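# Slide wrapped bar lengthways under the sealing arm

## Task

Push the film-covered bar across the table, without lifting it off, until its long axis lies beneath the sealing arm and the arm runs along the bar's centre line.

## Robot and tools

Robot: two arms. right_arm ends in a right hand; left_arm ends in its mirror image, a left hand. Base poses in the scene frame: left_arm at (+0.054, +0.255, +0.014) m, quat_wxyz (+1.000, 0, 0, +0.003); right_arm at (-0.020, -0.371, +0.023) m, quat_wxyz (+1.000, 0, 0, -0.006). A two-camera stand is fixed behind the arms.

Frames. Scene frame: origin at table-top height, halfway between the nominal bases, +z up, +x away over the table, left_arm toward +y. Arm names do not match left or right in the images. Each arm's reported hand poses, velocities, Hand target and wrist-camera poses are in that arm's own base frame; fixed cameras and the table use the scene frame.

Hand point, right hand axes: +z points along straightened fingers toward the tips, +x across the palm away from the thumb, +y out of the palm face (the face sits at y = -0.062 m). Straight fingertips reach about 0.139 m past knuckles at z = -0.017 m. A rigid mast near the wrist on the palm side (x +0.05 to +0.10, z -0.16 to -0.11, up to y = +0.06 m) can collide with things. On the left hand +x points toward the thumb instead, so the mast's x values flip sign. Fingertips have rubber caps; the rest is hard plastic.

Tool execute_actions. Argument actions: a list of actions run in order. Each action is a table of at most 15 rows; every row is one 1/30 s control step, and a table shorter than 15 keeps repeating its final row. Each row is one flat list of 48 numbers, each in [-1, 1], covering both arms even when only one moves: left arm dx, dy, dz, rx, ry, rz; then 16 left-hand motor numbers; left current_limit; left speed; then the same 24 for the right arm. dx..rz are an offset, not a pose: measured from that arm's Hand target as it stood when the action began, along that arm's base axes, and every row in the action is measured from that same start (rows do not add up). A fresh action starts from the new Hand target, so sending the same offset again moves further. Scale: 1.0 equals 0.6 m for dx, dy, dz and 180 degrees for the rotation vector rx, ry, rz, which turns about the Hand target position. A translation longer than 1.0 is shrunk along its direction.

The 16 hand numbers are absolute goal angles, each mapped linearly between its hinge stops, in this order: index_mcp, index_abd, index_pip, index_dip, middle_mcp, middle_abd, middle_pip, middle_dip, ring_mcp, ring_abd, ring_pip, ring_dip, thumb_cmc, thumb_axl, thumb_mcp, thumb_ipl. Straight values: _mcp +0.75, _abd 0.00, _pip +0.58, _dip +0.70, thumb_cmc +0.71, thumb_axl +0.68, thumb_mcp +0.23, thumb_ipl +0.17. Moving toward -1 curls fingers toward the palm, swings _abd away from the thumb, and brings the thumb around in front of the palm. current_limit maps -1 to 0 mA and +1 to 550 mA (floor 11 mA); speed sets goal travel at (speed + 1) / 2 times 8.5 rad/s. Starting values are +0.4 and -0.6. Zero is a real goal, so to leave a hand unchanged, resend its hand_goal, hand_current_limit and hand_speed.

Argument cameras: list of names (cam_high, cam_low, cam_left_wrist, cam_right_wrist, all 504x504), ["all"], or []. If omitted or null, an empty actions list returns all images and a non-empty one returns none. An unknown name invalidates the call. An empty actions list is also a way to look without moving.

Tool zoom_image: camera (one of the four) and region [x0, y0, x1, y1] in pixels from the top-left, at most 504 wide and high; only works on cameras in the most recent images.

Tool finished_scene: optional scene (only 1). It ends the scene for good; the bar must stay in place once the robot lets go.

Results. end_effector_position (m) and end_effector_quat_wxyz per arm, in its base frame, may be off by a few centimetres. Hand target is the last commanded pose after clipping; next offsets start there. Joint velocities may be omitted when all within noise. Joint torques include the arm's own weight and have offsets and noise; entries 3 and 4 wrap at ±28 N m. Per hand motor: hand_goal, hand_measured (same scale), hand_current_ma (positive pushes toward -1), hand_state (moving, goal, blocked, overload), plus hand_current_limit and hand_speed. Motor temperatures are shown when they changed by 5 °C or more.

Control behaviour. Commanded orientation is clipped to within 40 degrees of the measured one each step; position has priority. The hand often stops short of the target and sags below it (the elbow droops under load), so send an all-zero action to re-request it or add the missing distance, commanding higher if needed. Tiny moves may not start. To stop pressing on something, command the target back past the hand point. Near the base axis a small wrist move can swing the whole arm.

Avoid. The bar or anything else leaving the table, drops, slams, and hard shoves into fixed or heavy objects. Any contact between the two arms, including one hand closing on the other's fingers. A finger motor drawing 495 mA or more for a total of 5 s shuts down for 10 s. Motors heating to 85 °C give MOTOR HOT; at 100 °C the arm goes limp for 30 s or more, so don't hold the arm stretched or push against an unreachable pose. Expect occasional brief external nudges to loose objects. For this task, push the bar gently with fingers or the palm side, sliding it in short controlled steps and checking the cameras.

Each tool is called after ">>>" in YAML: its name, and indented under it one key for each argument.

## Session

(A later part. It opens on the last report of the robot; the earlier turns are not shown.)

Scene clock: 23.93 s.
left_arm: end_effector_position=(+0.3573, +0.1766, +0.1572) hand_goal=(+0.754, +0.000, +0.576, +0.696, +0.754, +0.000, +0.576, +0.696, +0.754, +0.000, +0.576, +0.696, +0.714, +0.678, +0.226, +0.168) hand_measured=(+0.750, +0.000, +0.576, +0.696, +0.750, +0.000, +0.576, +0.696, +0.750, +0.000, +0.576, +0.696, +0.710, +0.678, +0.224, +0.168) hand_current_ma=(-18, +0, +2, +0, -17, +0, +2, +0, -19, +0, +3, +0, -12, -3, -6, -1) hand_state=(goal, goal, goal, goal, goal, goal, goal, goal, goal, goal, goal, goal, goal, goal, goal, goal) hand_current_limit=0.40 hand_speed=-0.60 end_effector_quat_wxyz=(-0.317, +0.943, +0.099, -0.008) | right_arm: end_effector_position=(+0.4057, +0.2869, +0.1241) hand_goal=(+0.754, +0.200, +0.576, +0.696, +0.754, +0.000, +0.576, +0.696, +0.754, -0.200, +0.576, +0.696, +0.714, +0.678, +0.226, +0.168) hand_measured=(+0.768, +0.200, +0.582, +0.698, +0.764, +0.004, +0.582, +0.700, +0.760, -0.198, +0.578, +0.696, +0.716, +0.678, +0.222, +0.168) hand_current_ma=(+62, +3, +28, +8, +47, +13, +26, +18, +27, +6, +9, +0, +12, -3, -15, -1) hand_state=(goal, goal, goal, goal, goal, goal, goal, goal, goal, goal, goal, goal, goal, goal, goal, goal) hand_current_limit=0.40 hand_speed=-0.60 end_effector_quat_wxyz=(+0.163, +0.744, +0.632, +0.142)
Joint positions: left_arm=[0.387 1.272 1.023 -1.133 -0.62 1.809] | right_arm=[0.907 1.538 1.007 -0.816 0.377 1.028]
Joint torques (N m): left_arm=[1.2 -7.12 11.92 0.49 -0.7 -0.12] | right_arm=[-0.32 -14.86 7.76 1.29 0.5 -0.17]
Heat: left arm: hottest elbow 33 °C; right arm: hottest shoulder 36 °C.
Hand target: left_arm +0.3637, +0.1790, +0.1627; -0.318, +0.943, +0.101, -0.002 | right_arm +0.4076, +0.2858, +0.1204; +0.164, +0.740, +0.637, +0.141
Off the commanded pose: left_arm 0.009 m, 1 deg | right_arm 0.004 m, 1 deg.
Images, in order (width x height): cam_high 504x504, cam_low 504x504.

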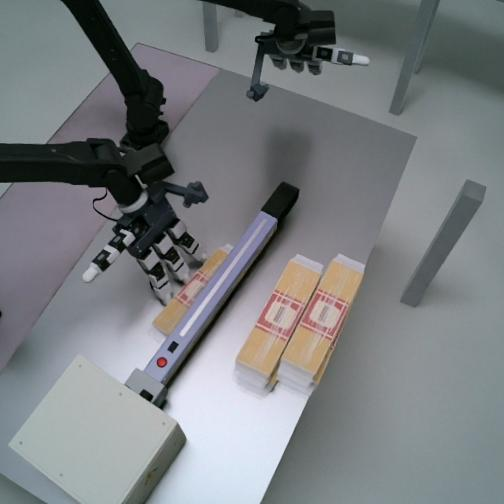

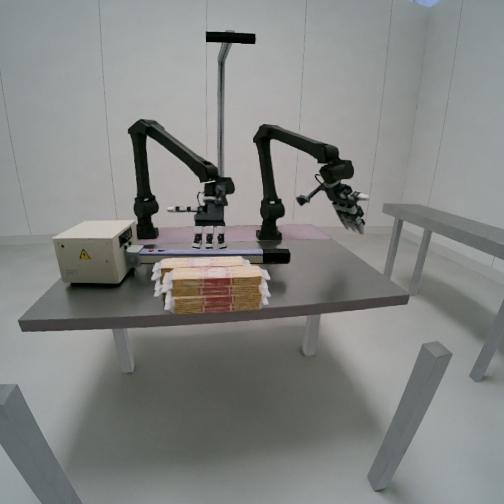

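>>> execute_actions:
  actions:
    - [[0,0,0,0,0,0,0.754,0,0.576,0.696,0.754,0,0.576,0.696,0.754,0,0.576,0.696,0.714,0.678,0.226,0.168,0.4,-0.6,0.025,0.002,0,0,0,0.0155,0.754,0.2,0.576,0.696,0.754,0,0.576,0.696,0.754,-0.2,0.576,0.696,0.714,0.678,0.226,0.168,0.4,-0.6]]
    - [[0,0,0,0,0,0,0.754,0,0.576,0.696,0.754,0,0.576,0.696,0.754,0,0.576,0.696,0.714,0.678,0.226,0.168,0.4,-0.6,0.025,0.002,0,0,0,0.0155,0.754,0.2,0.576,0.696,0.754,0,0.576,0.696,0.754,-0.2,0.576,0.696,0.714,0.678,0.226,0.168,0.4,-0.6]]
  cameras: ["cam_high", "cam_low"]

>>> zoom_image:
  camera: "cam_high"
  region: [130, 210, 280, 360]

>>> zoom_image:
  camera: "cam_low"
  region: [120, 190, 300, 290]

Scene clock: 26.20 s.
left_arm: end_effector_position=(+0.3573, +0.1766, +0.1572) hand_goal=(+0.754, +0.000, +0.576, +0.696, +0.754, +0.000, +0.576, +0.696, +0.754, +0.000, +0.576, +0.696, +0.714, +0.678, +0.226, +0.168) hand_measured=(+0.750, +0.000, +0.576, +0.696, +0.750, +0.000, +0.576, +0.696, +0.750, +0.000, +0.576, +0.696, +0.710, +0.678, +0.224, +0.168) hand_current_ma=(-18, +0, +2, +0, -17, +0, +2, +0, -19, +0, +3, +0, -12, -3, -6, -1) hand_state=(goal, goal, goal, goal, goal, goal, goal, goal, goal, goal, goal, goal, goal, goal, goal, goal) hand_current_limit=0.40 hand_speed=-0.60 end_effector_quat_wxyz=(-0.317, +0.943, +0.099, -0.008) | right_arm: end_effector_position=(+0.4334, +0.2864, +0.1251) hand_goal=(+0.754, +0.200, +0.576, +0.696, +0.754, +0.000, +0.576, +0.696, +0.754, -0.200, +0.576, +0.696, +0.714, +0.678, +0.226, +0.168) hand_measured=(+0.768, +0.202, +0.584, +0.698, +0.762, +0.002, +0.580, +0.700, +0.760, -0.198, +0.578, +0.696, +0.716, +0.678, +0.222, +0.168) hand_current_ma=(+62, +5, +29, +8, +35, +4, +18, +13, +27, +6, +9, +0, +12, -3, -15, -1) hand_state=(goal, goal, goal, goal, goal, goal, goal, goal, goal, goal, goal, goal, goal, goal, goal, goal) hand_current_limit=0.40 hand_speed=-0.60 end_effector_quat_wxyz=(+0.156, +0.713, +0.667, +0.149)
Joint positions: left_arm=[0.387 1.272 1.023 -1.133 -0.62 1.809] | right_arm=[0.842 1.538 1.007 -0.757 0.336 0.86]
Joint torques (N m): left_arm=[1.14 -7.06 11.89 0.5 -0.71 -0.12] | right_arm=[-0.26 -14.1 8.66 1.47 0.44 -0.18]
Heat: left arm: hottest elbow 33 °C; right arm: hottest shoulder 36 °C.
Hand target: left_arm +0.3637, +0.1790, +0.1627; -0.318, +0.943, +0.101, -0.002 | right_arm +0.4377, +0.2881, +0.1203; +0.157, +0.708, +0.672, +0.149
Off the commanded pose: left_arm 0.009 m, 1 deg | right_arm 0.007 m, 1 deg.
Images, in order (width x height): cam_high 504x504, cam_low 504x504.

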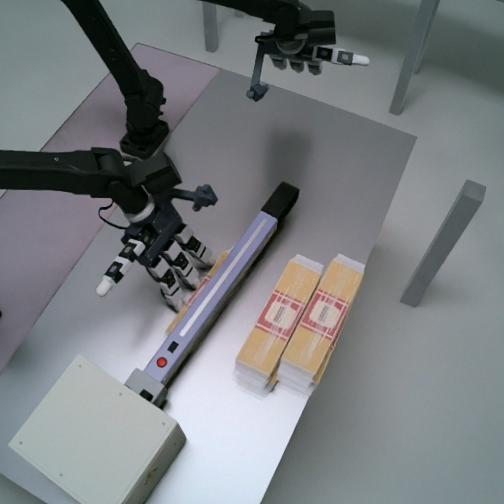

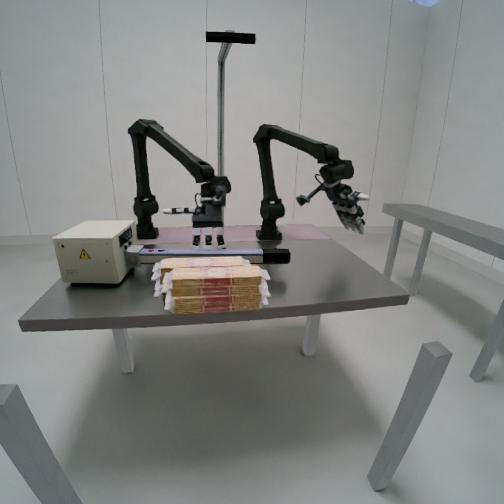

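Scaled by 3.360.

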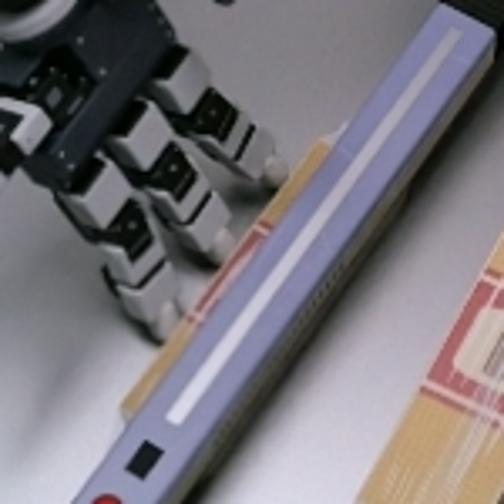

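Scaled by 2.800.

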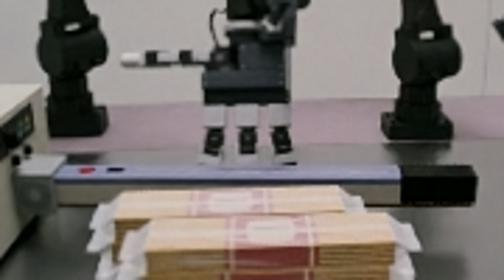

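>>> zoom_image:
  camera: "cam_high"
  region: [200, 220, 280, 300]

>>> zoom_image:
  camera: "cam_high"
  region: [150, 290, 230, 370]

>>> zoom_image:
  camera: "cam_low"
  region: [190, 230, 300, 280]

Scaled by 6.300.

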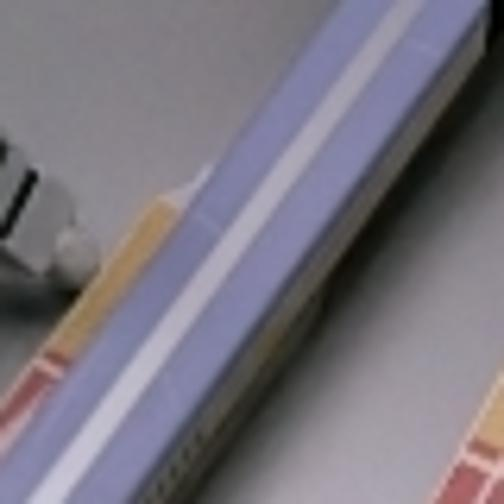

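Scaled by 6.300.

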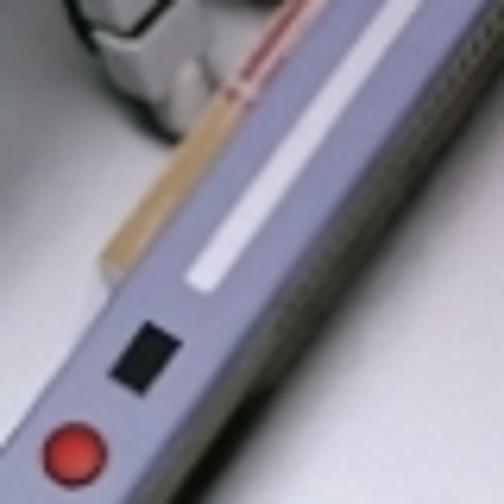

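Scaled by 4.582.

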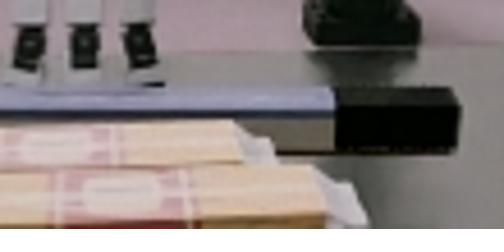

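>>> execute_actions:
  actions:
    - [[0,0,0,0,0,0,0.754,0,0.576,0.696,0.754,0,0.576,0.696,0.754,0,0.576,0.696,0.714,0.678,0.226,0.168,0.4,-0.6,0.0167,0,0,0,0,0.0035,0.754,0.2,0.576,0.696,0.754,0,0.576,0.696,0.754,-0.2,0.576,0.696,0.714,0.678,0.226,0.168,0.4,-0.6]]
    - [[0,0,0,0,0,0,0.754,0,0.576,0.696,0.754,0,0.576,0.696,0.754,0,0.576,0.696,0.714,0.678,0.226,0.168,0.4,-0.6,0.0117,0,0,0,0,0.0035,0.754,0.2,0.576,0.696,0.754,0,0.576,0.696,0.754,-0.2,0.576,0.696,0.714,0.678,0.226,0.168,0.4,-0.6]]
  cameras: ["cam_high", "cam_low"]

>>> zoom_image:
  camera: "cam_high"
  region: [140, 210, 290, 360]

>>> zoom_image:
  camera: "cam_high"
  region: [200, 220, 280, 300]

>>> zoom_image:
  camera: "cam_high"
  region: [150, 290, 230, 370]

Scene clock: 28.23 s.
left_arm: end_effector_position=(+0.3573, +0.1766, +0.1572) hand_goal=(+0.754, +0.000, +0.576, +0.696, +0.754, +0.000, +0.576, +0.696, +0.754, +0.000, +0.576, +0.696, +0.714, +0.678, +0.226, +0.168) hand_measured=(+0.750, +0.000, +0.576, +0.696, +0.750, +0.000, +0.576, +0.696, +0.750, +0.000, +0.576, +0.696, +0.710, +0.678, +0.224, +0.168) hand_current_ma=(-18, +0, +2, +0, -17, +0, +2, +0, -19, +0, +3, +0, -12, -3, -6, -1) hand_state=(goal, goal, goal, goal, goal, goal, goal, goal, goal, goal, goal, goal, goal, goal, goal, goal) hand_current_limit=0.40 hand_speed=-0.60 end_effector_quat_wxyz=(-0.317, +0.943, +0.099, -0.008) | right_arm: end_effector_position=(+0.4444, +0.2829, +0.1227) hand_goal=(+0.754, +0.200, +0.576, +0.696, +0.754, +0.000, +0.576, +0.696, +0.754, -0.200, +0.576, +0.696, +0.714, +0.678, +0.226, +0.168) hand_measured=(+0.768, +0.202, +0.584, +0.698, +0.762, +0.000, +0.580, +0.700, +0.760, -0.198, +0.578, +0.696, +0.716, +0.678, +0.222, +0.168) hand_current_ma=(+58, +4, +29, +8, +36, -1, +18, +13, +27, +6, +9, +0, +12, -3, -15, -1) hand_state=(goal, goal, goal, goal, goal, goal, goal, goal, goal, goal, goal, goal, goal, goal, goal, goal) hand_current_limit=0.40 hand_speed=-0.60 end_effector_quat_wxyz=(+0.154, +0.704, +0.677, +0.149)
Joint positions: left_arm=[0.387 1.272 1.023 -1.133 -0.62 1.809] | right_arm=[0.812 1.543 1.007 -0.739 0.32 0.803]
Joint torques (N m): left_arm=[1.14 -7.24 11.89 0.49 -0.71 -0.12] | right_arm=[-0.62 -13.27 10.51 1.4 0.43 -0.1]
Heat: left arm: hottest elbow 33 °C; right arm: hottest shoulder 36 °C.
Hand target: left_arm +0.3637, +0.1790, +0.1627; -0.318, +0.943, +0.101, -0.002 | right_arm +0.4547, +0.2881, +0.1203; +0.156, +0.701, +0.680, +0.151
Off the commanded pose: left_arm 0.009 m, 1 deg | right_arm 0.012 m, 1 deg.
Images, in order (width x height): cam_high 504x504, cam_low 504x504.

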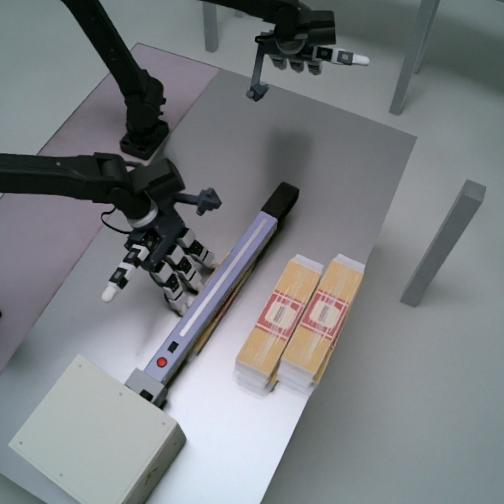

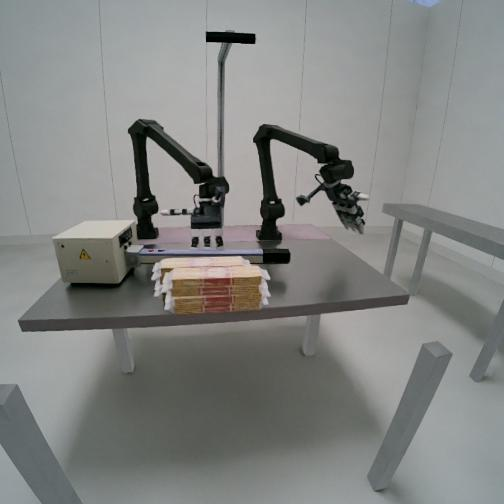

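Scaled by 3.360.

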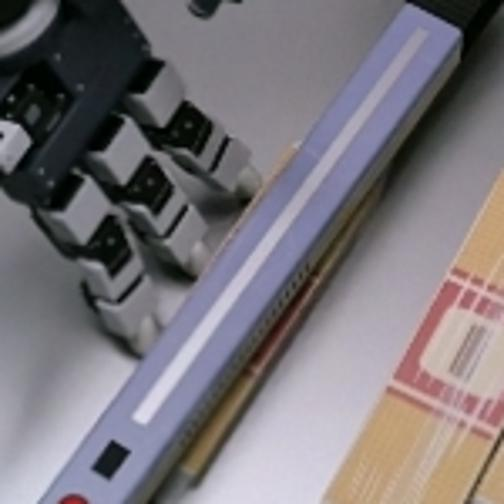

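Scaled by 6.300.

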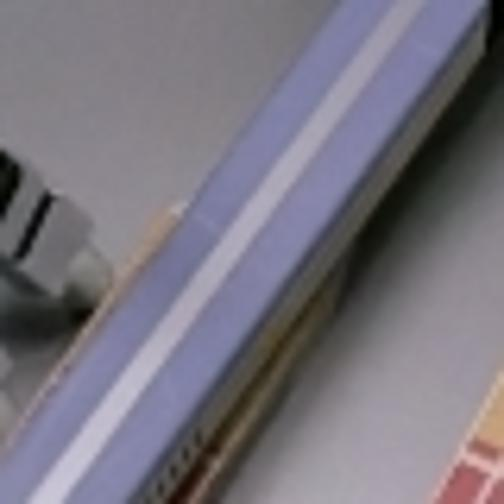

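Scaled by 6.300.

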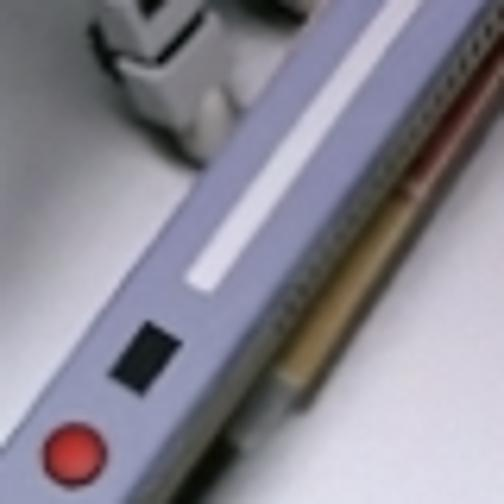

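>>> execute_actions:
  actions:
    - [[0,0,0,0,0,0,0.754,0,0.576,0.696,0.754,0,0.576,0.696,0.754,0,0.576,0.696,0.714,0.678,0.226,0.168,0.4,-0.6,0.0134,0,0,0,0,-0.0035,0.754,0.2,0.576,0.696,0.754,0,0.576,0.696,0.754,-0.2,0.576,0.696,0.714,0.678,0.226,0.168,0.4,-0.6]]
    - [[0,0,0,0,0,0,0.754,0,0.576,0.696,0.754,0,0.576,0.696,0.754,0,0.576,0.696,0.714,0.678,0.226,0.168,0.4,-0.6,0.01,0,0,0,0,-0.0035,0.754,0.2,0.576,0.696,0.754,0,0.576,0.696,0.754,-0.2,0.576,0.696,0.714,0.678,0.226,0.168,0.4,-0.6]]
  cameras: ["cam_high"]

>>> zoom_image:
  camera: "cam_high"
  region: [140, 210, 290, 360]

>>> zoom_image:
  camera: "cam_high"
  region: [200, 220, 280, 300]

>>> zoom_image:
  camera: "cam_high"
  region: [150, 290, 230, 370]

Scene clock: 30.27 s.
left_arm: end_effector_position=(+0.3573, +0.1766, +0.1572) hand_goal=(+0.754, +0.000, +0.576, +0.696, +0.754, +0.000, +0.576, +0.696, +0.754, +0.000, +0.576, +0.696, +0.714, +0.678, +0.226, +0.168) hand_measured=(+0.750, +0.000, +0.576, +0.696, +0.750, +0.000, +0.576, +0.696, +0.750, +0.000, +0.576, +0.696, +0.710, +0.678, +0.224, +0.168) hand_current_ma=(-18, +0, +2, +0, -17, +0, +2, +0, -19, +0, +3, +0, -12, -3, -6, -1) hand_state=(goal, goal, goal, goal, goal, goal, goal, goal, goal, goal, goal, goal, goal, goal, goal, goal) hand_current_limit=0.40 hand_speed=-0.60 end_effector_quat_wxyz=(-0.317, +0.943, +0.099, -0.008) | right_arm: end_effector_position=(+0.4520, +0.2816, +0.1225) hand_goal=(+0.754, +0.200, +0.576, +0.696, +0.754, +0.000, +0.576, +0.696, +0.754, -0.200, +0.576, +0.696, +0.714, +0.678, +0.226, +0.168) hand_measured=(+0.766, +0.200, +0.582, +0.698, +0.766, +0.000, +0.586, +0.702, +0.760, -0.198, +0.580, +0.696, +0.716, +0.678, +0.222, +0.168) hand_current_ma=(+57, +3, +27, +8, +55, +1, +37, +25, +30, +5, +12, +1, +12, -3, -15, -1) hand_state=(goal, goal, goal, goal, goal, goal, goal, goal, goal, goal, goal, goal, goal, goal, goal, goal) hand_current_limit=0.40 hand_speed=-0.60 end_effector_quat_wxyz=(+0.154, +0.708, +0.673, +0.149)
Joint positions: left_arm=[0.387 1.272 1.023 -1.133 -0.62 1.809] | right_arm=[0.799 1.557 1.023 -0.739 0.318 0.802]
Joint torques (N m): left_arm=[1.08 -7.12 11.9 0.5 -0.71 -0.11] | right_arm=[-0.97 -12.04 12.33 1.13 0.55 -0.13]
Heat: left arm: hottest elbow 33 °C; right arm: hottest shoulder 36 °C.
Hand target: left_arm +0.3637, +0.1790, +0.1627; -0.318, +0.943, +0.101, -0.002 | right_arm +0.4687, +0.2881, +0.1203; +0.157, +0.708, +0.672, +0.149
Off the commanded pose: left_arm 0.009 m, 1 deg | right_arm 0.018 m, 0 deg.
Images, in order (width x height): cam_high 504x504.

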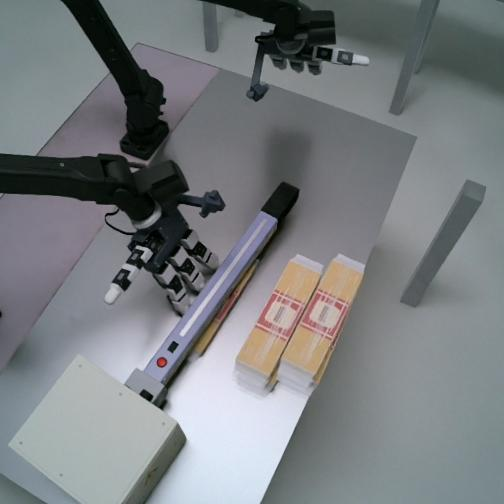

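Scaled by 3.360.

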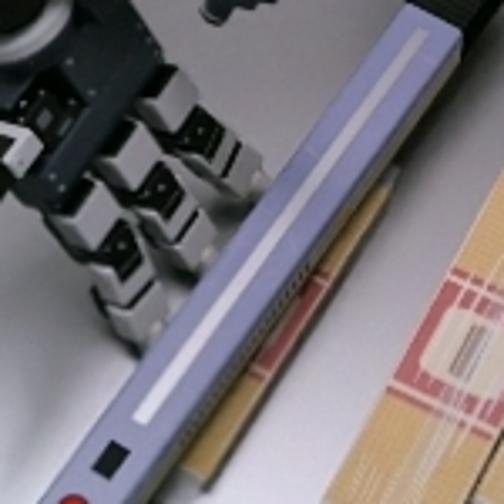

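Scaled by 6.300.

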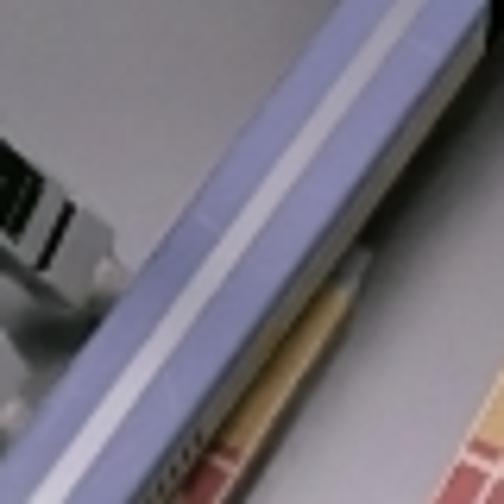

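Scaled by 6.300.

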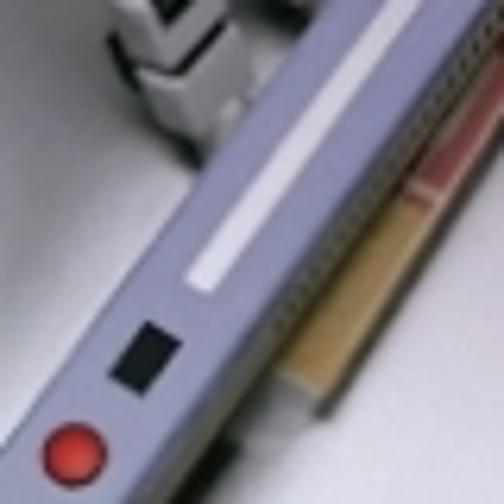

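>>> execute_actions:
  actions:
    - [[0,0,0,0,0,0,0.754,0,0.576,0.696,0.754,0,0.576,0.696,0.754,0,0.576,0.696,0.714,0.678,0.226,0.168,0.4,-0.6,0.0084,0,0,0,0,-0.0085,0.754,0.2,0.576,0.696,0.754,0,0.576,0.696,0.754,-0.2,0.576,0.696,0.714,0.678,0.226,0.168,0.4,-0.6]]
    - [[0,0,0,0,0,0,0.754,0,0.576,0.696,0.754,0,0.576,0.696,0.754,0,0.576,0.696,0.714,0.678,0.226,0.168,0.4,-0.6,0.0084,0,0,0,0,-0.0085,0.754,0.2,0.576,0.696,0.754,0,0.576,0.696,0.754,-0.2,0.576,0.696,0.714,0.678,0.226,0.168,0.4,-0.6]]
  cameras: ["cam_high"]

>>> zoom_image:
  camera: "cam_high"
  region: [140, 210, 290, 360]

>>> zoom_image:
  camera: "cam_high"
  region: [210, 230, 270, 290]

>>> zoom_image:
  camera: "cam_high"
  region: [170, 310, 230, 370]

Scene clock: 32.07 s.
left_arm: end_effector_position=(+0.3573, +0.1766, +0.1572) hand_goal=(+0.754, +0.000, +0.576, +0.696, +0.754, +0.000, +0.576, +0.696, +0.754, +0.000, +0.576, +0.696, +0.714, +0.678, +0.226, +0.168) hand_measured=(+0.750, +0.000, +0.576, +0.696, +0.750, +0.000, +0.576, +0.696, +0.750, +0.000, +0.576, +0.696, +0.710, +0.678, +0.224, +0.168) hand_current_ma=(-18, +0, +2, +0, -17, +0, +2, +0, -19, +0, +3, +0, -12, -3, -6, -1) hand_state=(goal, goal, goal, goal, goal, goal, goal, goal, goal, goal, goal, goal, goal, goal, goal, goal) hand_current_limit=0.40 hand_speed=-0.60 end_effector_quat_wxyz=(-0.317, +0.943, +0.099, -0.008) | right_arm: end_effector_position=(+0.4637, +0.2852, +0.1230) hand_goal=(+0.754, +0.200, +0.576, +0.696, +0.754, +0.000, +0.576, +0.696, +0.754, -0.200, +0.576, +0.696, +0.714, +0.678, +0.226, +0.168) hand_measured=(+0.766, +0.200, +0.582, +0.698, +0.766, +0.004, +0.584, +0.702, +0.762, -0.198, +0.580, +0.696, +0.716, +0.678, +0.222, +0.168) hand_current_ma=(+51, +3, +25, +8, +53, +15, +35, +24, +33, +5, +14, +1, +12, -3, -16, -1) hand_state=(goal, goal, goal, goal, goal, goal, goal, goal, goal, goal, goal, goal, goal, goal, goal, goal) hand_current_limit=0.40 hand_speed=-0.60 end_effector_quat_wxyz=(+0.159, +0.716, +0.664, +0.145)
Joint positions: left_arm=[0.387 1.272 1.023 -1.133 -0.62 1.809] | right_arm=[0.793 1.593 1.066 -0.756 0.329 0.819]
Joint torques (N m): left_arm=[1.14 -7.06 11.86 0.47 -0.71 -0.12] | right_arm=[-1.08 -12.81 12.48 0.85 0.62 0.2]
Heat: left arm: hottest elbow 34 °C; right arm: hottest shoulder 36 °C.
Hand target: left_arm +0.3637, +0.1790, +0.1627; -0.318, +0.943, +0.101, -0.002 | right_arm +0.4788, +0.2883, +0.1204; +0.161, +0.726, +0.653, +0.145
Off the commanded pose: left_arm 0.009 m, 1 deg | right_arm 0.016 m, 2 deg.
Images, in order (width x height): cam_high 504x504.

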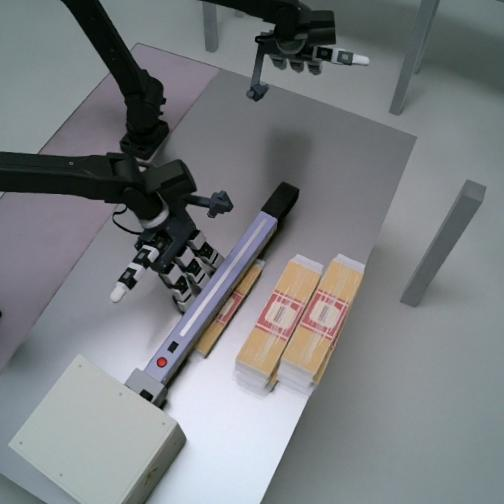

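Scaled by 3.360.

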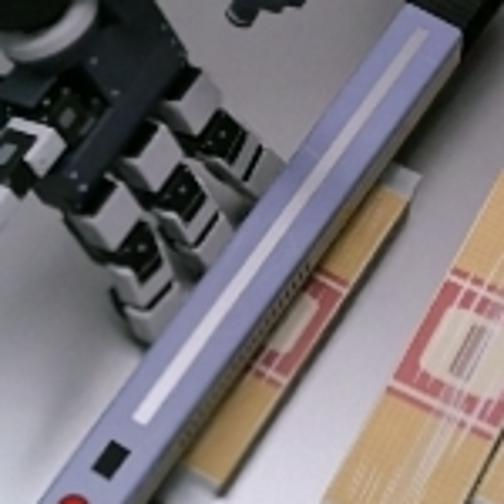

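Scaled by 8.400.

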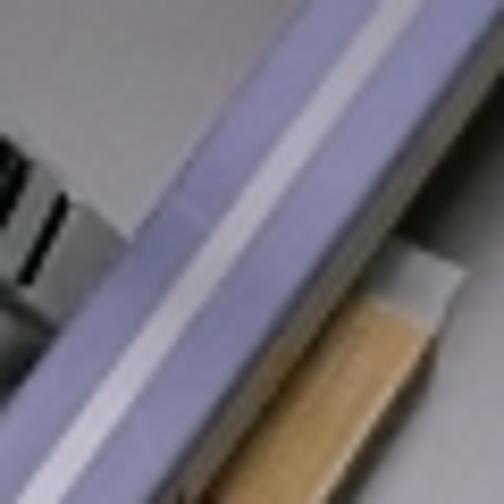

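Scaled by 8.400.

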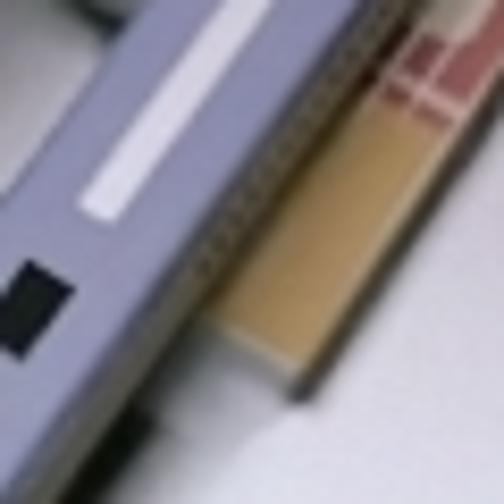

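>>> execute_actions:
  actions: []
  cameras: ["cam_right_wrist", "cam_left_wrist"]

Scene clock: 32.87 s.
left_arm: end_effector_position=(+0.3573, +0.1766, +0.1572) hand_goal=(+0.754, +0.000, +0.576, +0.696, +0.754, +0.000, +0.576, +0.696, +0.754, +0.000, +0.576, +0.696, +0.714, +0.678, +0.226, +0.168) hand_measured=(+0.750, +0.000, +0.576, +0.696, +0.750, +0.000, +0.576, +0.696, +0.750, +0.000, +0.576, +0.696, +0.710, +0.678, +0.224, +0.168) hand_current_ma=(-18, +0, +2, +0, -17, +0, +2, +0, -19, +0, +3, +0, -12, -3, -6, -1) hand_state=(goal, goal, goal, goal, goal, goal, goal, goal, goal, goal, goal, goal, goal, goal, goal, goal) hand_current_limit=0.40 hand_speed=-0.60 end_effector_quat_wxyz=(-0.317, +0.943, +0.099, -0.008) | right_arm: end_effector_position=(+0.4637, +0.2852, +0.1230) hand_goal=(+0.754, +0.200, +0.576, +0.696, +0.754, +0.000, +0.576, +0.696, +0.754, -0.200, +0.576, +0.696, +0.714, +0.678, +0.226, +0.168) hand_measured=(+0.766, +0.200, +0.582, +0.698, +0.766, +0.004, +0.584, +0.702, +0.762, -0.198, +0.580, +0.696, +0.716, +0.678, +0.222, +0.168) hand_current_ma=(+51, +3, +25, +8, +53, +15, +35, +24, +33, +5, +14, +1, +12, -3, -16, -1) hand_state=(goal, goal, goal, goal, goal, goal, goal, goal, goal, goal, goal, goal, goal, goal, goal, goal) hand_current_limit=0.40 hand_speed=-0.60 end_effector_quat_wxyz=(+0.159, +0.716, +0.664, +0.145)
Joint positions: left_arm=[0.387 1.272 1.023 -1.133 -0.62 1.809] | right_arm=[0.793 1.593 1.066 -0.756 0.329 0.819]
Joint velocities: within noise
Joint torques (N m): left_arm=[1.2 -7.12 11.9 0.49 -0.71 -0.12] | right_arm=[-0.97 -12.92 12.46 0.85 0.64 0.19]
Motor temperatures (°C): left_arm=[28 27 34 28 29 27] | right_arm=[29 36 34 29 27 31]
Heat: left arm: hottest elbow 34 °C; right arm: hottest shoulder 36 °C.
Hand target: left_arm +0.3637, +0.1790, +0.1627; -0.318, +0.943, +0.101, -0.002 | right_arm +0.4788, +0.2883, +0.1204; +0.161, +0.726, +0.653, +0.145
Off the commanded pose: left_arm 0.009 m, 1 deg | right_arm 0.016 m, 2 deg.
Images, in order (width x height): cam_left_wrist 504x504, cam_right_wrist 504x504.

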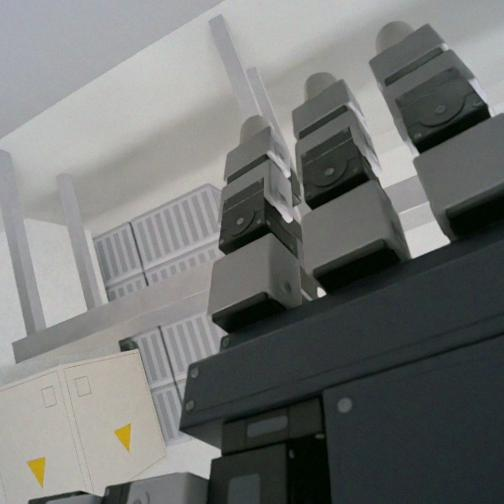

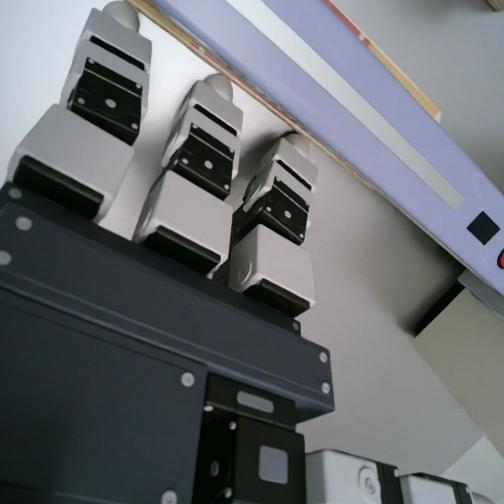

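>>> zoom_image:
  camera: "cam_right_wrist"
  region: [120, 0, 470, 300]

Scaled by 1.440.

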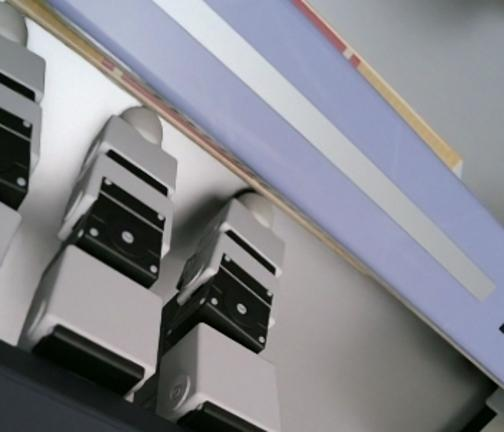

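>>> zoom_image:
  camera: "cam_right_wrist"
  region: [290, 0, 470, 180]

>>> zoom_image:
  camera: "cam_right_wrist"
  region: [120, 0, 300, 180]

>>> zoom_image:
  camera: "cam_right_wrist"
  region: [280, 110, 460, 290]

Scaled by 2.800.

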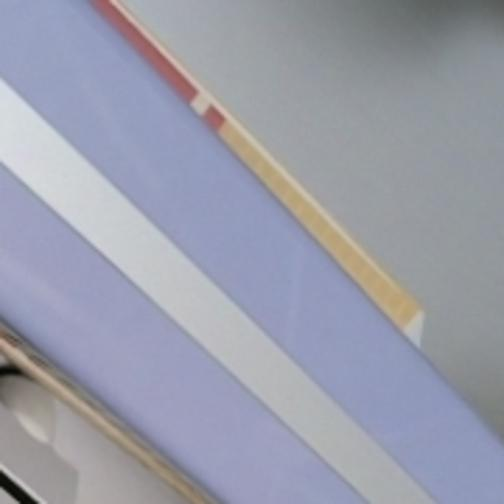

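Scaled by 2.800.

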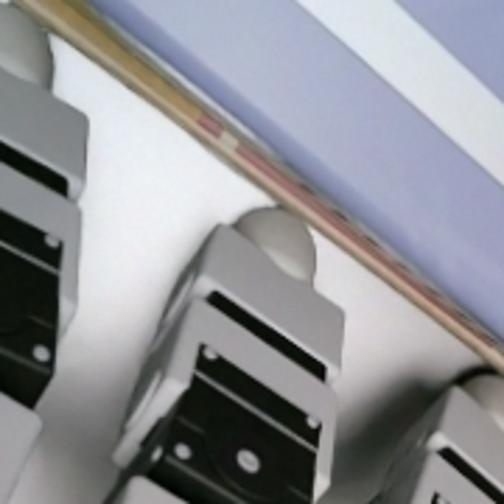

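Scaled by 2.800.

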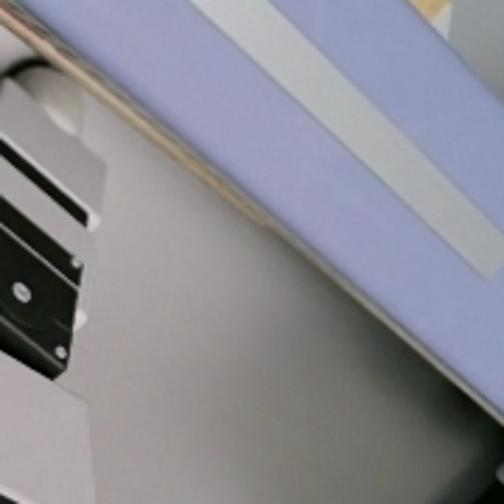

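>>> execute_actions:
  actions:
    - [[0,0,0,0,0,0,0.754,0,0.576,0.696,0.754,0,0.576,0.696,0.754,0,0.576,0.696,0.714,0.678,0.226,0.168,0.4,-0.6,-0.0813,0,0.0243,0,0,0,0.754,0.2,0.576,0.696,0.754,0,0.576,0.696,0.754,-0.2,0.576,0.696,0.714,0.678,0.226,0.168,0.4,-0.6]]
    - [[0,0,0,0,0,0,0.754,0,0.576,0.696,0.754,0,0.576,0.696,0.754,0,0.576,0.696,0.714,0.678,0.226,0.168,0.4,-0.6,0,0,0.1,-0.0022,-0.0283,0,0.754,0.2,0.97,0.97,0.754,0,0.97,0.97,0.754,-0.2,0.97,0.97,0.714,0.678,0.226,0.168,0.4,-0.6]]
    - [[0,0,0,0,0,0,0.754,0,0.576,0.696,0.754,0,0.576,0.696,0.754,0,0.576,0.696,0.714,0.678,0.226,0.168,0.4,-0.6,0,0,0.1167,-0.0022,-0.0283,0,0.754,0.2,0.97,0.97,0.754,0,0.97,0.97,0.754,-0.2,0.97,0.97,0.714,0.678,0.226,0.168,0.4,-0.6]]
  cameras: ["cam_high", "cam_right_wrist"]

>>> zoom_image:
  camera: "cam_high"
  region: [100, 160, 320, 380]

Scene clock: 38.60 s.
left_arm: end_effector_position=(+0.3573, +0.1766, +0.1572) hand_goal=(+0.754, +0.000, +0.576, +0.696, +0.754, +0.000, +0.576, +0.696, +0.754, +0.000, +0.576, +0.696, +0.714, +0.678, +0.226, +0.168) hand_measured=(+0.750, +0.000, +0.576, +0.696, +0.750, +0.000, +0.576, +0.696, +0.750, +0.000, +0.576, +0.696, +0.710, +0.678, +0.224, +0.168) hand_current_ma=(-18, +0, +2, +0, -17, +0, +2, +0, -19, +0, +3, +0, -12, -3, -6, -1) hand_state=(goal, goal, goal, goal, goal, goal, goal, goal, goal, goal, goal, goal, goal, goal, goal, goal) hand_current_limit=0.40 hand_speed=-0.60 end_effector_quat_wxyz=(-0.317, +0.943, +0.099, -0.008) | right_arm: end_effector_position=(+0.4244, +0.2769, +0.2433) hand_goal=(+0.754, +0.200, +0.970, +0.970, +0.754, +0.000, +0.970, +0.970, +0.754, -0.200, +0.970, +0.970, +0.714, +0.678, +0.226, +0.168) hand_measured=(+0.760, +0.200, +0.968, +0.968, +0.756, -0.002, +0.966, +0.966, +0.760, -0.200, +0.966, +0.968, +0.716, +0.678, +0.222, +0.168) hand_current_ma=(+29, +3, -11, -10, +4, -7, -13, -12, +25, -1, -13, -10, +12, -3, -16, -1) hand_state=(goal, goal, goal, goal, goal, goal, goal, goal, goal, goal, goal, goal, goal, goal, goal, goal) hand_current_limit=0.40 hand_speed=-0.60 end_effector_quat_wxyz=(+0.227, +0.708, +0.643, +0.184)
Joint positions: left_arm=[0.387 1.272 1.023 -1.133 -0.62 1.809] | right_arm=[0.888 1.393 1.112 -0.96 0.502 0.898]
Joint torques (N m): left_arm=[1.14 -7.12 11.9 0.49 -0.71 -0.12] | right_arm=[0.79 -13.8 13.98 0.76 0.7 0.1]
Heat: left arm: hottest elbow 34 °C; right arm: hottest shoulder 36 °C.
Hand target: left_arm +0.3637, +0.1790, +0.1627; -0.318, +0.943, +0.101, -0.002 | right_arm +0.4301, +0.2882, +0.2650; +0.224, +0.709, +0.637, +0.204
Off the commanded pose: left_arm 0.009 m, 1 deg | right_arm 0.025 m, 2 deg.
Images, in order (width x height): cam_high 504x504, cam_right_wrist 504x504.

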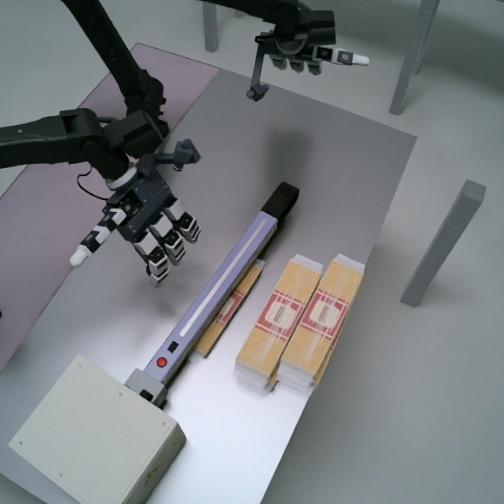

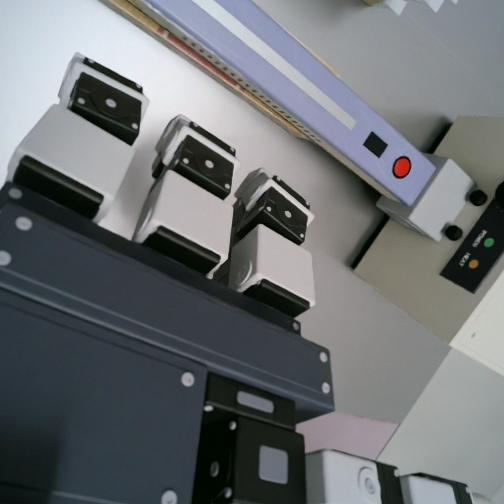

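Scaled by 2.291.

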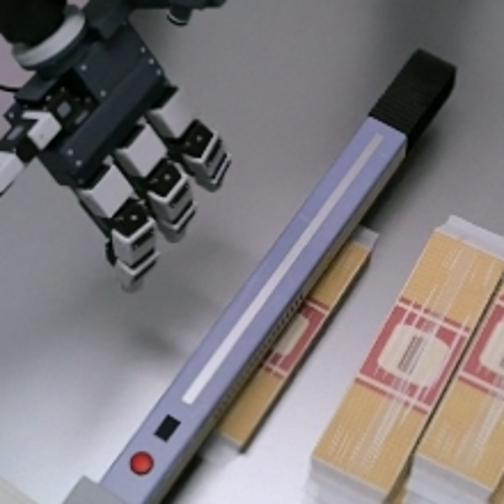

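>>> execute_actions:
  actions: []

Scene clock: 39.07 s.
left_arm: end_effector_position=(+0.3573, +0.1766, +0.1572) hand_goal=(+0.754, +0.000, +0.576, +0.696, +0.754, +0.000, +0.576, +0.696, +0.754, +0.000, +0.576, +0.696, +0.714, +0.678, +0.226, +0.168) hand_measured=(+0.750, +0.000, +0.576, +0.696, +0.750, +0.000, +0.576, +0.696, +0.750, +0.000, +0.576, +0.696, +0.710, +0.678, +0.224, +0.168) hand_current_ma=(-18, +0, +2, +0, -17, +0, +2, +0, -19, +0, +3, +0, -12, -3, -6, -1) hand_state=(goal, goal, goal, goal, goal, goal, goal, goal, goal, goal, goal, goal, goal, goal, goal, goal) hand_current_limit=0.40 hand_speed=-0.60 end_effector_quat_wxyz=(-0.317, +0.943, +0.099, -0.008) | right_arm: end_effector_position=(+0.4244, +0.2769, +0.2433) hand_goal=(+0.754, +0.200, +0.970, +0.970, +0.754, +0.000, +0.970, +0.970, +0.754, -0.200, +0.970, +0.970, +0.714, +0.678, +0.226, +0.168) hand_measured=(+0.760, +0.200, +0.968, +0.968, +0.756, -0.002, +0.966, +0.966, +0.760, -0.200, +0.966, +0.968, +0.716, +0.678, +0.222, +0.168) hand_current_ma=(+29, +3, -11, -10, +4, -7, -13, -12, +25, -1, -13, -10, +12, -3, -16, -1) hand_state=(goal, goal, goal, goal, goal, goal, goal, goal, goal, goal, goal, goal, goal, goal, goal, goal) hand_current_limit=0.40 hand_speed=-0.60 end_effector_quat_wxyz=(+0.227, +0.708, +0.643, +0.184)
Joint positions: left_arm=[0.387 1.272 1.023 -1.133 -0.62 1.809] | right_arm=[0.888 1.393 1.112 -0.96 0.502 0.898]
Joint velocities: within noise
Joint torques (N m): left_arm=[1.03 -7.12 11.89 0.53 -0.71 -0.11] | right_arm=[0.79 -13.86 13.98 0.69 0.7 0.09]
Motor temperatures (°C): left_arm=[28 27 34 28 29 27] | right_arm=[29 36 35 29 27 31]
Heat: left arm: hottest elbow 34 °C; right arm: hottest shoulder 36 °C.
Hand target: left_arm +0.3637, +0.1790, +0.1627; -0.318, +0.943, +0.101, -0.002 | right_arm +0.4301, +0.2882, +0.2650; +0.224, +0.709, +0.637, +0.204
Off the commanded pose: left_arm 0.009 m, 1 deg | right_arm 0.025 m, 2 deg.

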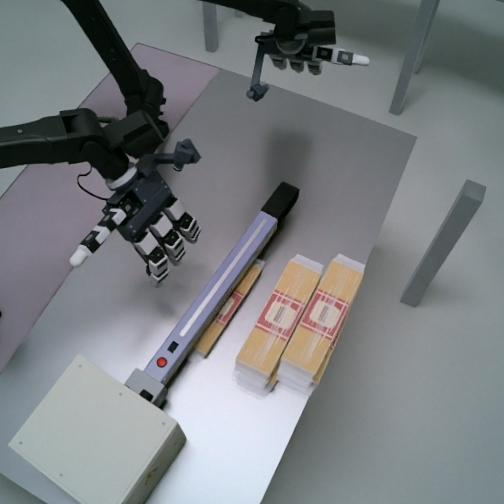

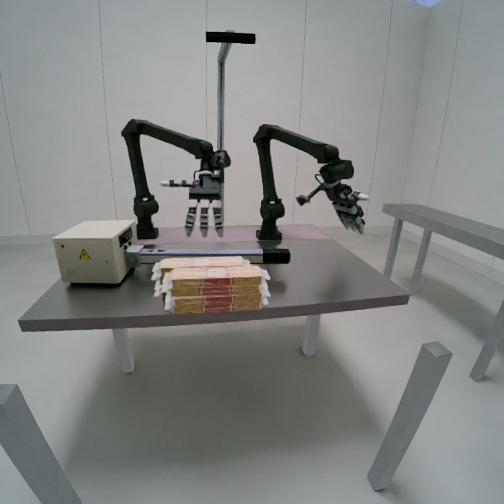

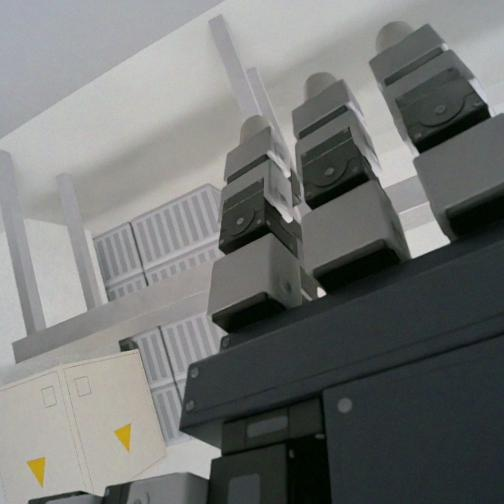

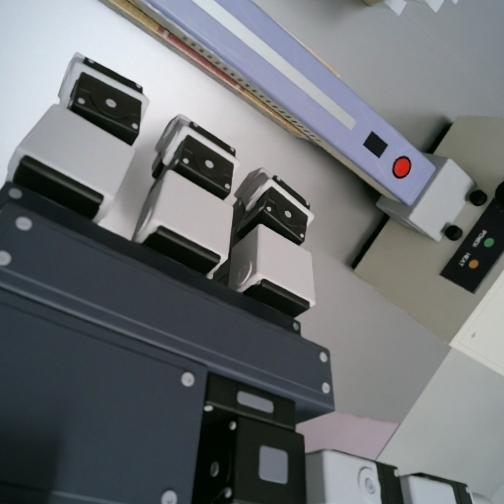

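>>> zoom_image:
  camera: "cam_high"
  region: [120, 170, 320, 420]

>>> zoom_image:
  camera: "cam_right_wrist"
  region: [60, 0, 504, 250]

Scaled by 2.016.

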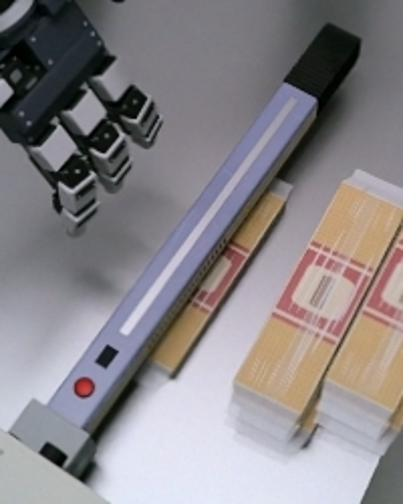

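Scaled by 1.135.

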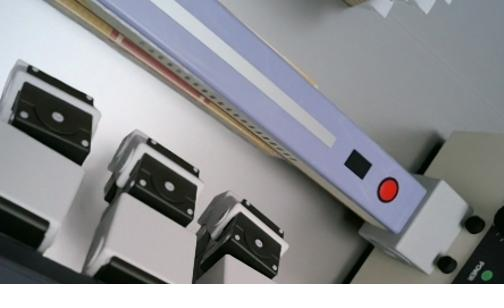

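>>> execute_actions:
  actions:
    - [[0,0,0,0,0,0,0.754,0,0.576,0.696,0.754,0,0.576,0.696,0.754,0,0.576,0.696,0.714,0.678,0.226,0.168,0.4,-0.6,0.07,0,0.025,0,0,0,0.754,0.2,0.97,0.97,0.754,0,0.97,0.97,0.754,-0.2,0.97,0.97,0.714,0.678,0.226,0.168,0.4,-0.6]]
    - [[0,0,0,0,0,0,0.754,0,0.576,0.696,0.754,0,0.576,0.696,0.754,0,0.576,0.696,0.714,0.678,0.226,0.168,0.4,-0.6,0.08,0,0,0,0,0,0.754,0.2,0.97,0.97,0.754,0,0.97,0.97,0.754,-0.2,0.97,0.97,0.714,0.678,0.226,0.168,0.4,-0.6]]
  cameras: ["cam_high", "cam_low", "cam_right_wrist"]

Scene clock: 41.03 s.
left_arm: end_effector_position=(+0.3573, +0.1766, +0.1572) hand_goal=(+0.754, +0.000, +0.576, +0.696, +0.754, +0.000, +0.576, +0.696, +0.754, +0.000, +0.576, +0.696, +0.714, +0.678, +0.226, +0.168) hand_measured=(+0.750, +0.000, +0.576, +0.696, +0.750, +0.000, +0.576, +0.696, +0.750, +0.000, +0.576, +0.696, +0.710, +0.678, +0.224, +0.168) hand_current_ma=(-18, +0, +2, +0, -17, +0, +2, +0, -19, +0, +3, +0, -12, -3, -6, -1) hand_state=(goal, goal, goal, goal, goal, goal, goal, goal, goal, goal, goal, goal, goal, goal, goal, goal) hand_current_limit=0.40 hand_speed=-0.60 end_effector_quat_wxyz=(-0.317, +0.943, +0.099, -0.008) | right_arm: end_effector_position=(+0.5058, +0.2720, +0.2635) hand_goal=(+0.754, +0.200, +0.970, +0.970, +0.754, +0.000, +0.970, +0.970, +0.754, -0.200, +0.970, +0.970, +0.714, +0.678, +0.226, +0.168) hand_measured=(+0.760, +0.200, +0.968, +0.968, +0.756, -0.002, +0.968, +0.966, +0.760, -0.200, +0.968, +0.968, +0.718, +0.678, +0.222, +0.168) hand_current_ma=(+26, +3, -9, -10, +11, -7, -10, -12, +21, -1, -10, -10, +17, -3, -16, -1) hand_state=(goal, goal, goal, goal, goal, goal, goal, goal, goal, goal, goal, goal, goal, goal, goal, goal) hand_current_limit=0.40 hand_speed=-0.60 end_effector_quat_wxyz=(+0.224, +0.715, +0.636, +0.186)
Joint positions: left_arm=[0.387 1.272 1.023 -1.133 -0.62 1.809] | right_arm=[0.747 1.508 1.284 -0.951 0.451 0.771]
Joint torques (N m): left_arm=[1.08 -7.18 11.86 0.46 -0.71 -0.12] | right_arm=[0.32 -14.51 14.98 1.33 0.44 -0.19]
Heat: left arm: hottest elbow 34 °C; right arm: hottest shoulder 36 °C.
Hand target: left_arm +0.3637, +0.1790, +0.1627; -0.318, +0.943, +0.101, -0.002 | right_arm +0.5201, +0.2881, +0.2800; +0.224, +0.709, +0.637, +0.204
Off the commanded pose: left_arm 0.009 m, 1 deg | right_arm 0.027 m, 2 deg.
Images, in order (width x height): cam_high 504x504, cam_low 504x504, cam_right_wrist 504x504.

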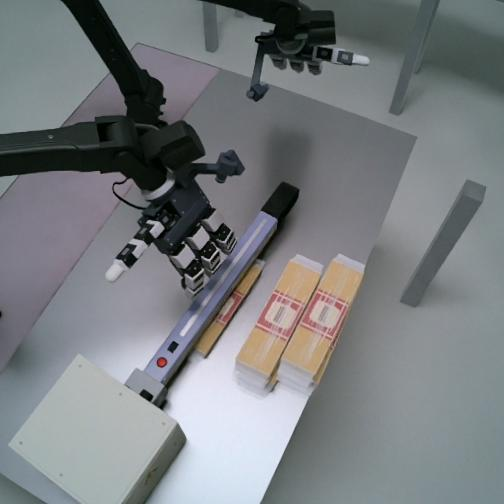

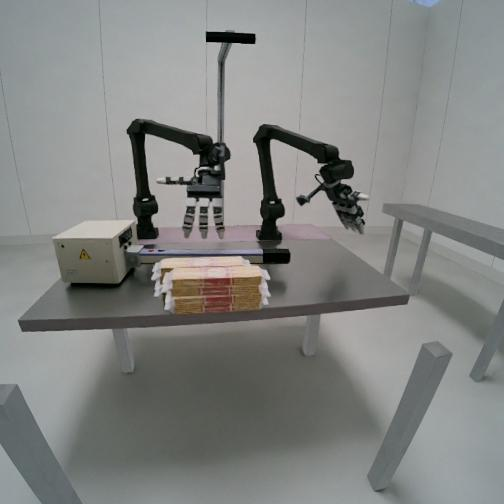

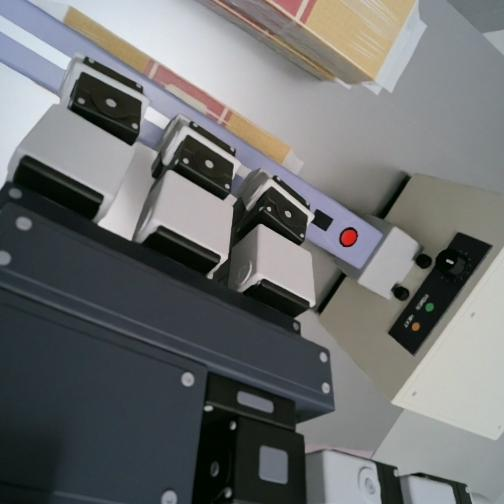

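>>> execute_actions:
  actions:
    - [[0,0,0,0,0,0,0.754,0,0.576,0.696,0.754,0,0.576,0.696,0.754,0,0.576,0.696,0.714,0.678,0.226,0.168,0.4,-0.6,0.08,0.012,0,0,0,0,0.754,0.2,0.97,0.97,0.754,0,0.97,0.97,0.754,-0.2,0.97,0.97,0.714,0.678,0.226,0.168,0.4,-0.6]]
    - [[0,0,0,0,0,0,0.754,0,0.576,0.696,0.754,0,0.576,0.696,0.754,0,0.576,0.696,0.714,0.678,0.226,0.168,0.4,-0.6,0.06,0,0,0,0,0,0.754,0.2,0.97,0.97,0.754,0,0.97,0.97,0.754,-0.2,0.97,0.97,0.714,0.678,0.226,0.168,0.4,-0.6]]
  cameras: ["cam_high", "cam_right_wrist"]

Scene clock: 42.63 s.
left_arm: end_effector_position=(+0.3573, +0.1766, +0.1572) hand_goal=(+0.754, +0.000, +0.576, +0.696, +0.754, +0.000, +0.576, +0.696, +0.754, +0.000, +0.576, +0.696, +0.714, +0.678, +0.226, +0.168) hand_measured=(+0.750, +0.000, +0.576, +0.696, +0.750, +0.000, +0.576, +0.696, +0.750, +0.000, +0.576, +0.696, +0.710, +0.678, +0.224, +0.168) hand_current_ma=(-18, +0, +2, +0, -17, +0, +2, +0, -19, +0, +3, +0, -12, -3, -6, -1) hand_state=(goal, goal, goal, goal, goal, goal, goal, goal, goal, goal, goal, goal, goal, goal, goal, goal) hand_current_limit=0.40 hand_speed=-0.60 end_effector_quat_wxyz=(-0.317, +0.943, +0.099, -0.008) | right_arm: end_effector_position=(+0.5891, +0.2832, +0.2665) hand_goal=(+0.754, +0.200, +0.970, +0.970, +0.754, +0.000, +0.970, +0.970, +0.754, -0.200, +0.970, +0.970, +0.714, +0.678, +0.226, +0.168) hand_measured=(+0.760, +0.200, +0.968, +0.968, +0.756, -0.002, +0.968, +0.966, +0.760, -0.200, +0.968, +0.968, +0.718, +0.678, +0.222, +0.168) hand_current_ma=(+26, +3, -9, -10, +11, -7, -10, -12, +21, -1, -10, -10, +18, -3, -16, -1) hand_state=(goal, goal, goal, goal, goal, goal, goal, goal, goal, goal, goal, goal, goal, goal, goal, goal) hand_current_limit=0.40 hand_speed=-0.60 end_effector_quat_wxyz=(+0.222, +0.714, +0.636, +0.191)
Joint positions: left_arm=[0.387 1.272 1.023 -1.133 -0.62 1.809] | right_arm=[0.656 1.676 1.489 -0.939 0.409 0.678]
Joint torques (N m): left_arm=[1.03 -7.12 11.89 0.53 -0.71 -0.11] | right_arm=[0.21 -17.55 15.25 1.2 0.4 -0.16]
Heat: left arm: hottest elbow 35 °C; right arm: hottest shoulder 37 °C.
Hand target: left_arm +0.3637, +0.1790, +0.1627; -0.318, +0.943, +0.101, -0.002 | right_arm +0.6041, +0.2954, +0.2800; +0.224, +0.709, +0.637, +0.204
Off the commanded pose: left_arm 0.009 m, 1 deg | right_arm 0.024 m, 2 deg.
Images, in order (width x height): cam_high 504x504, cam_right_wrist 504x504.

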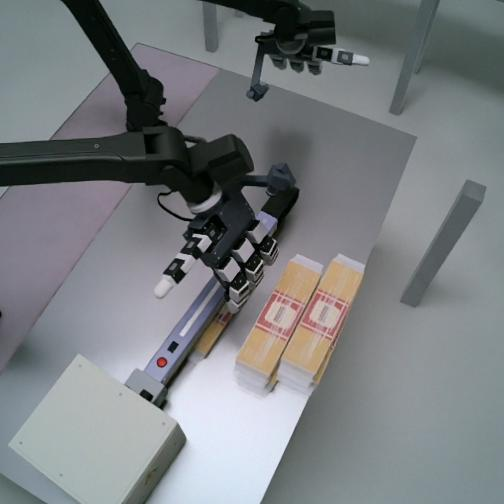

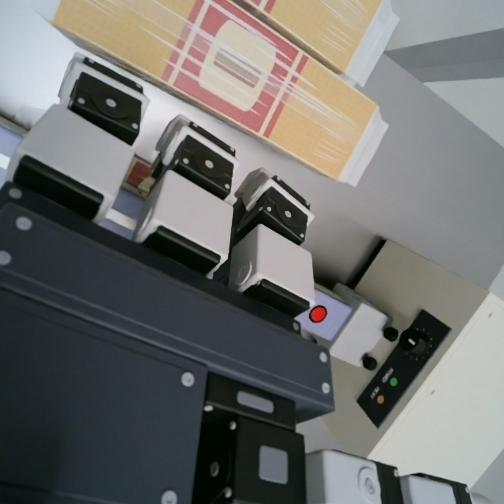

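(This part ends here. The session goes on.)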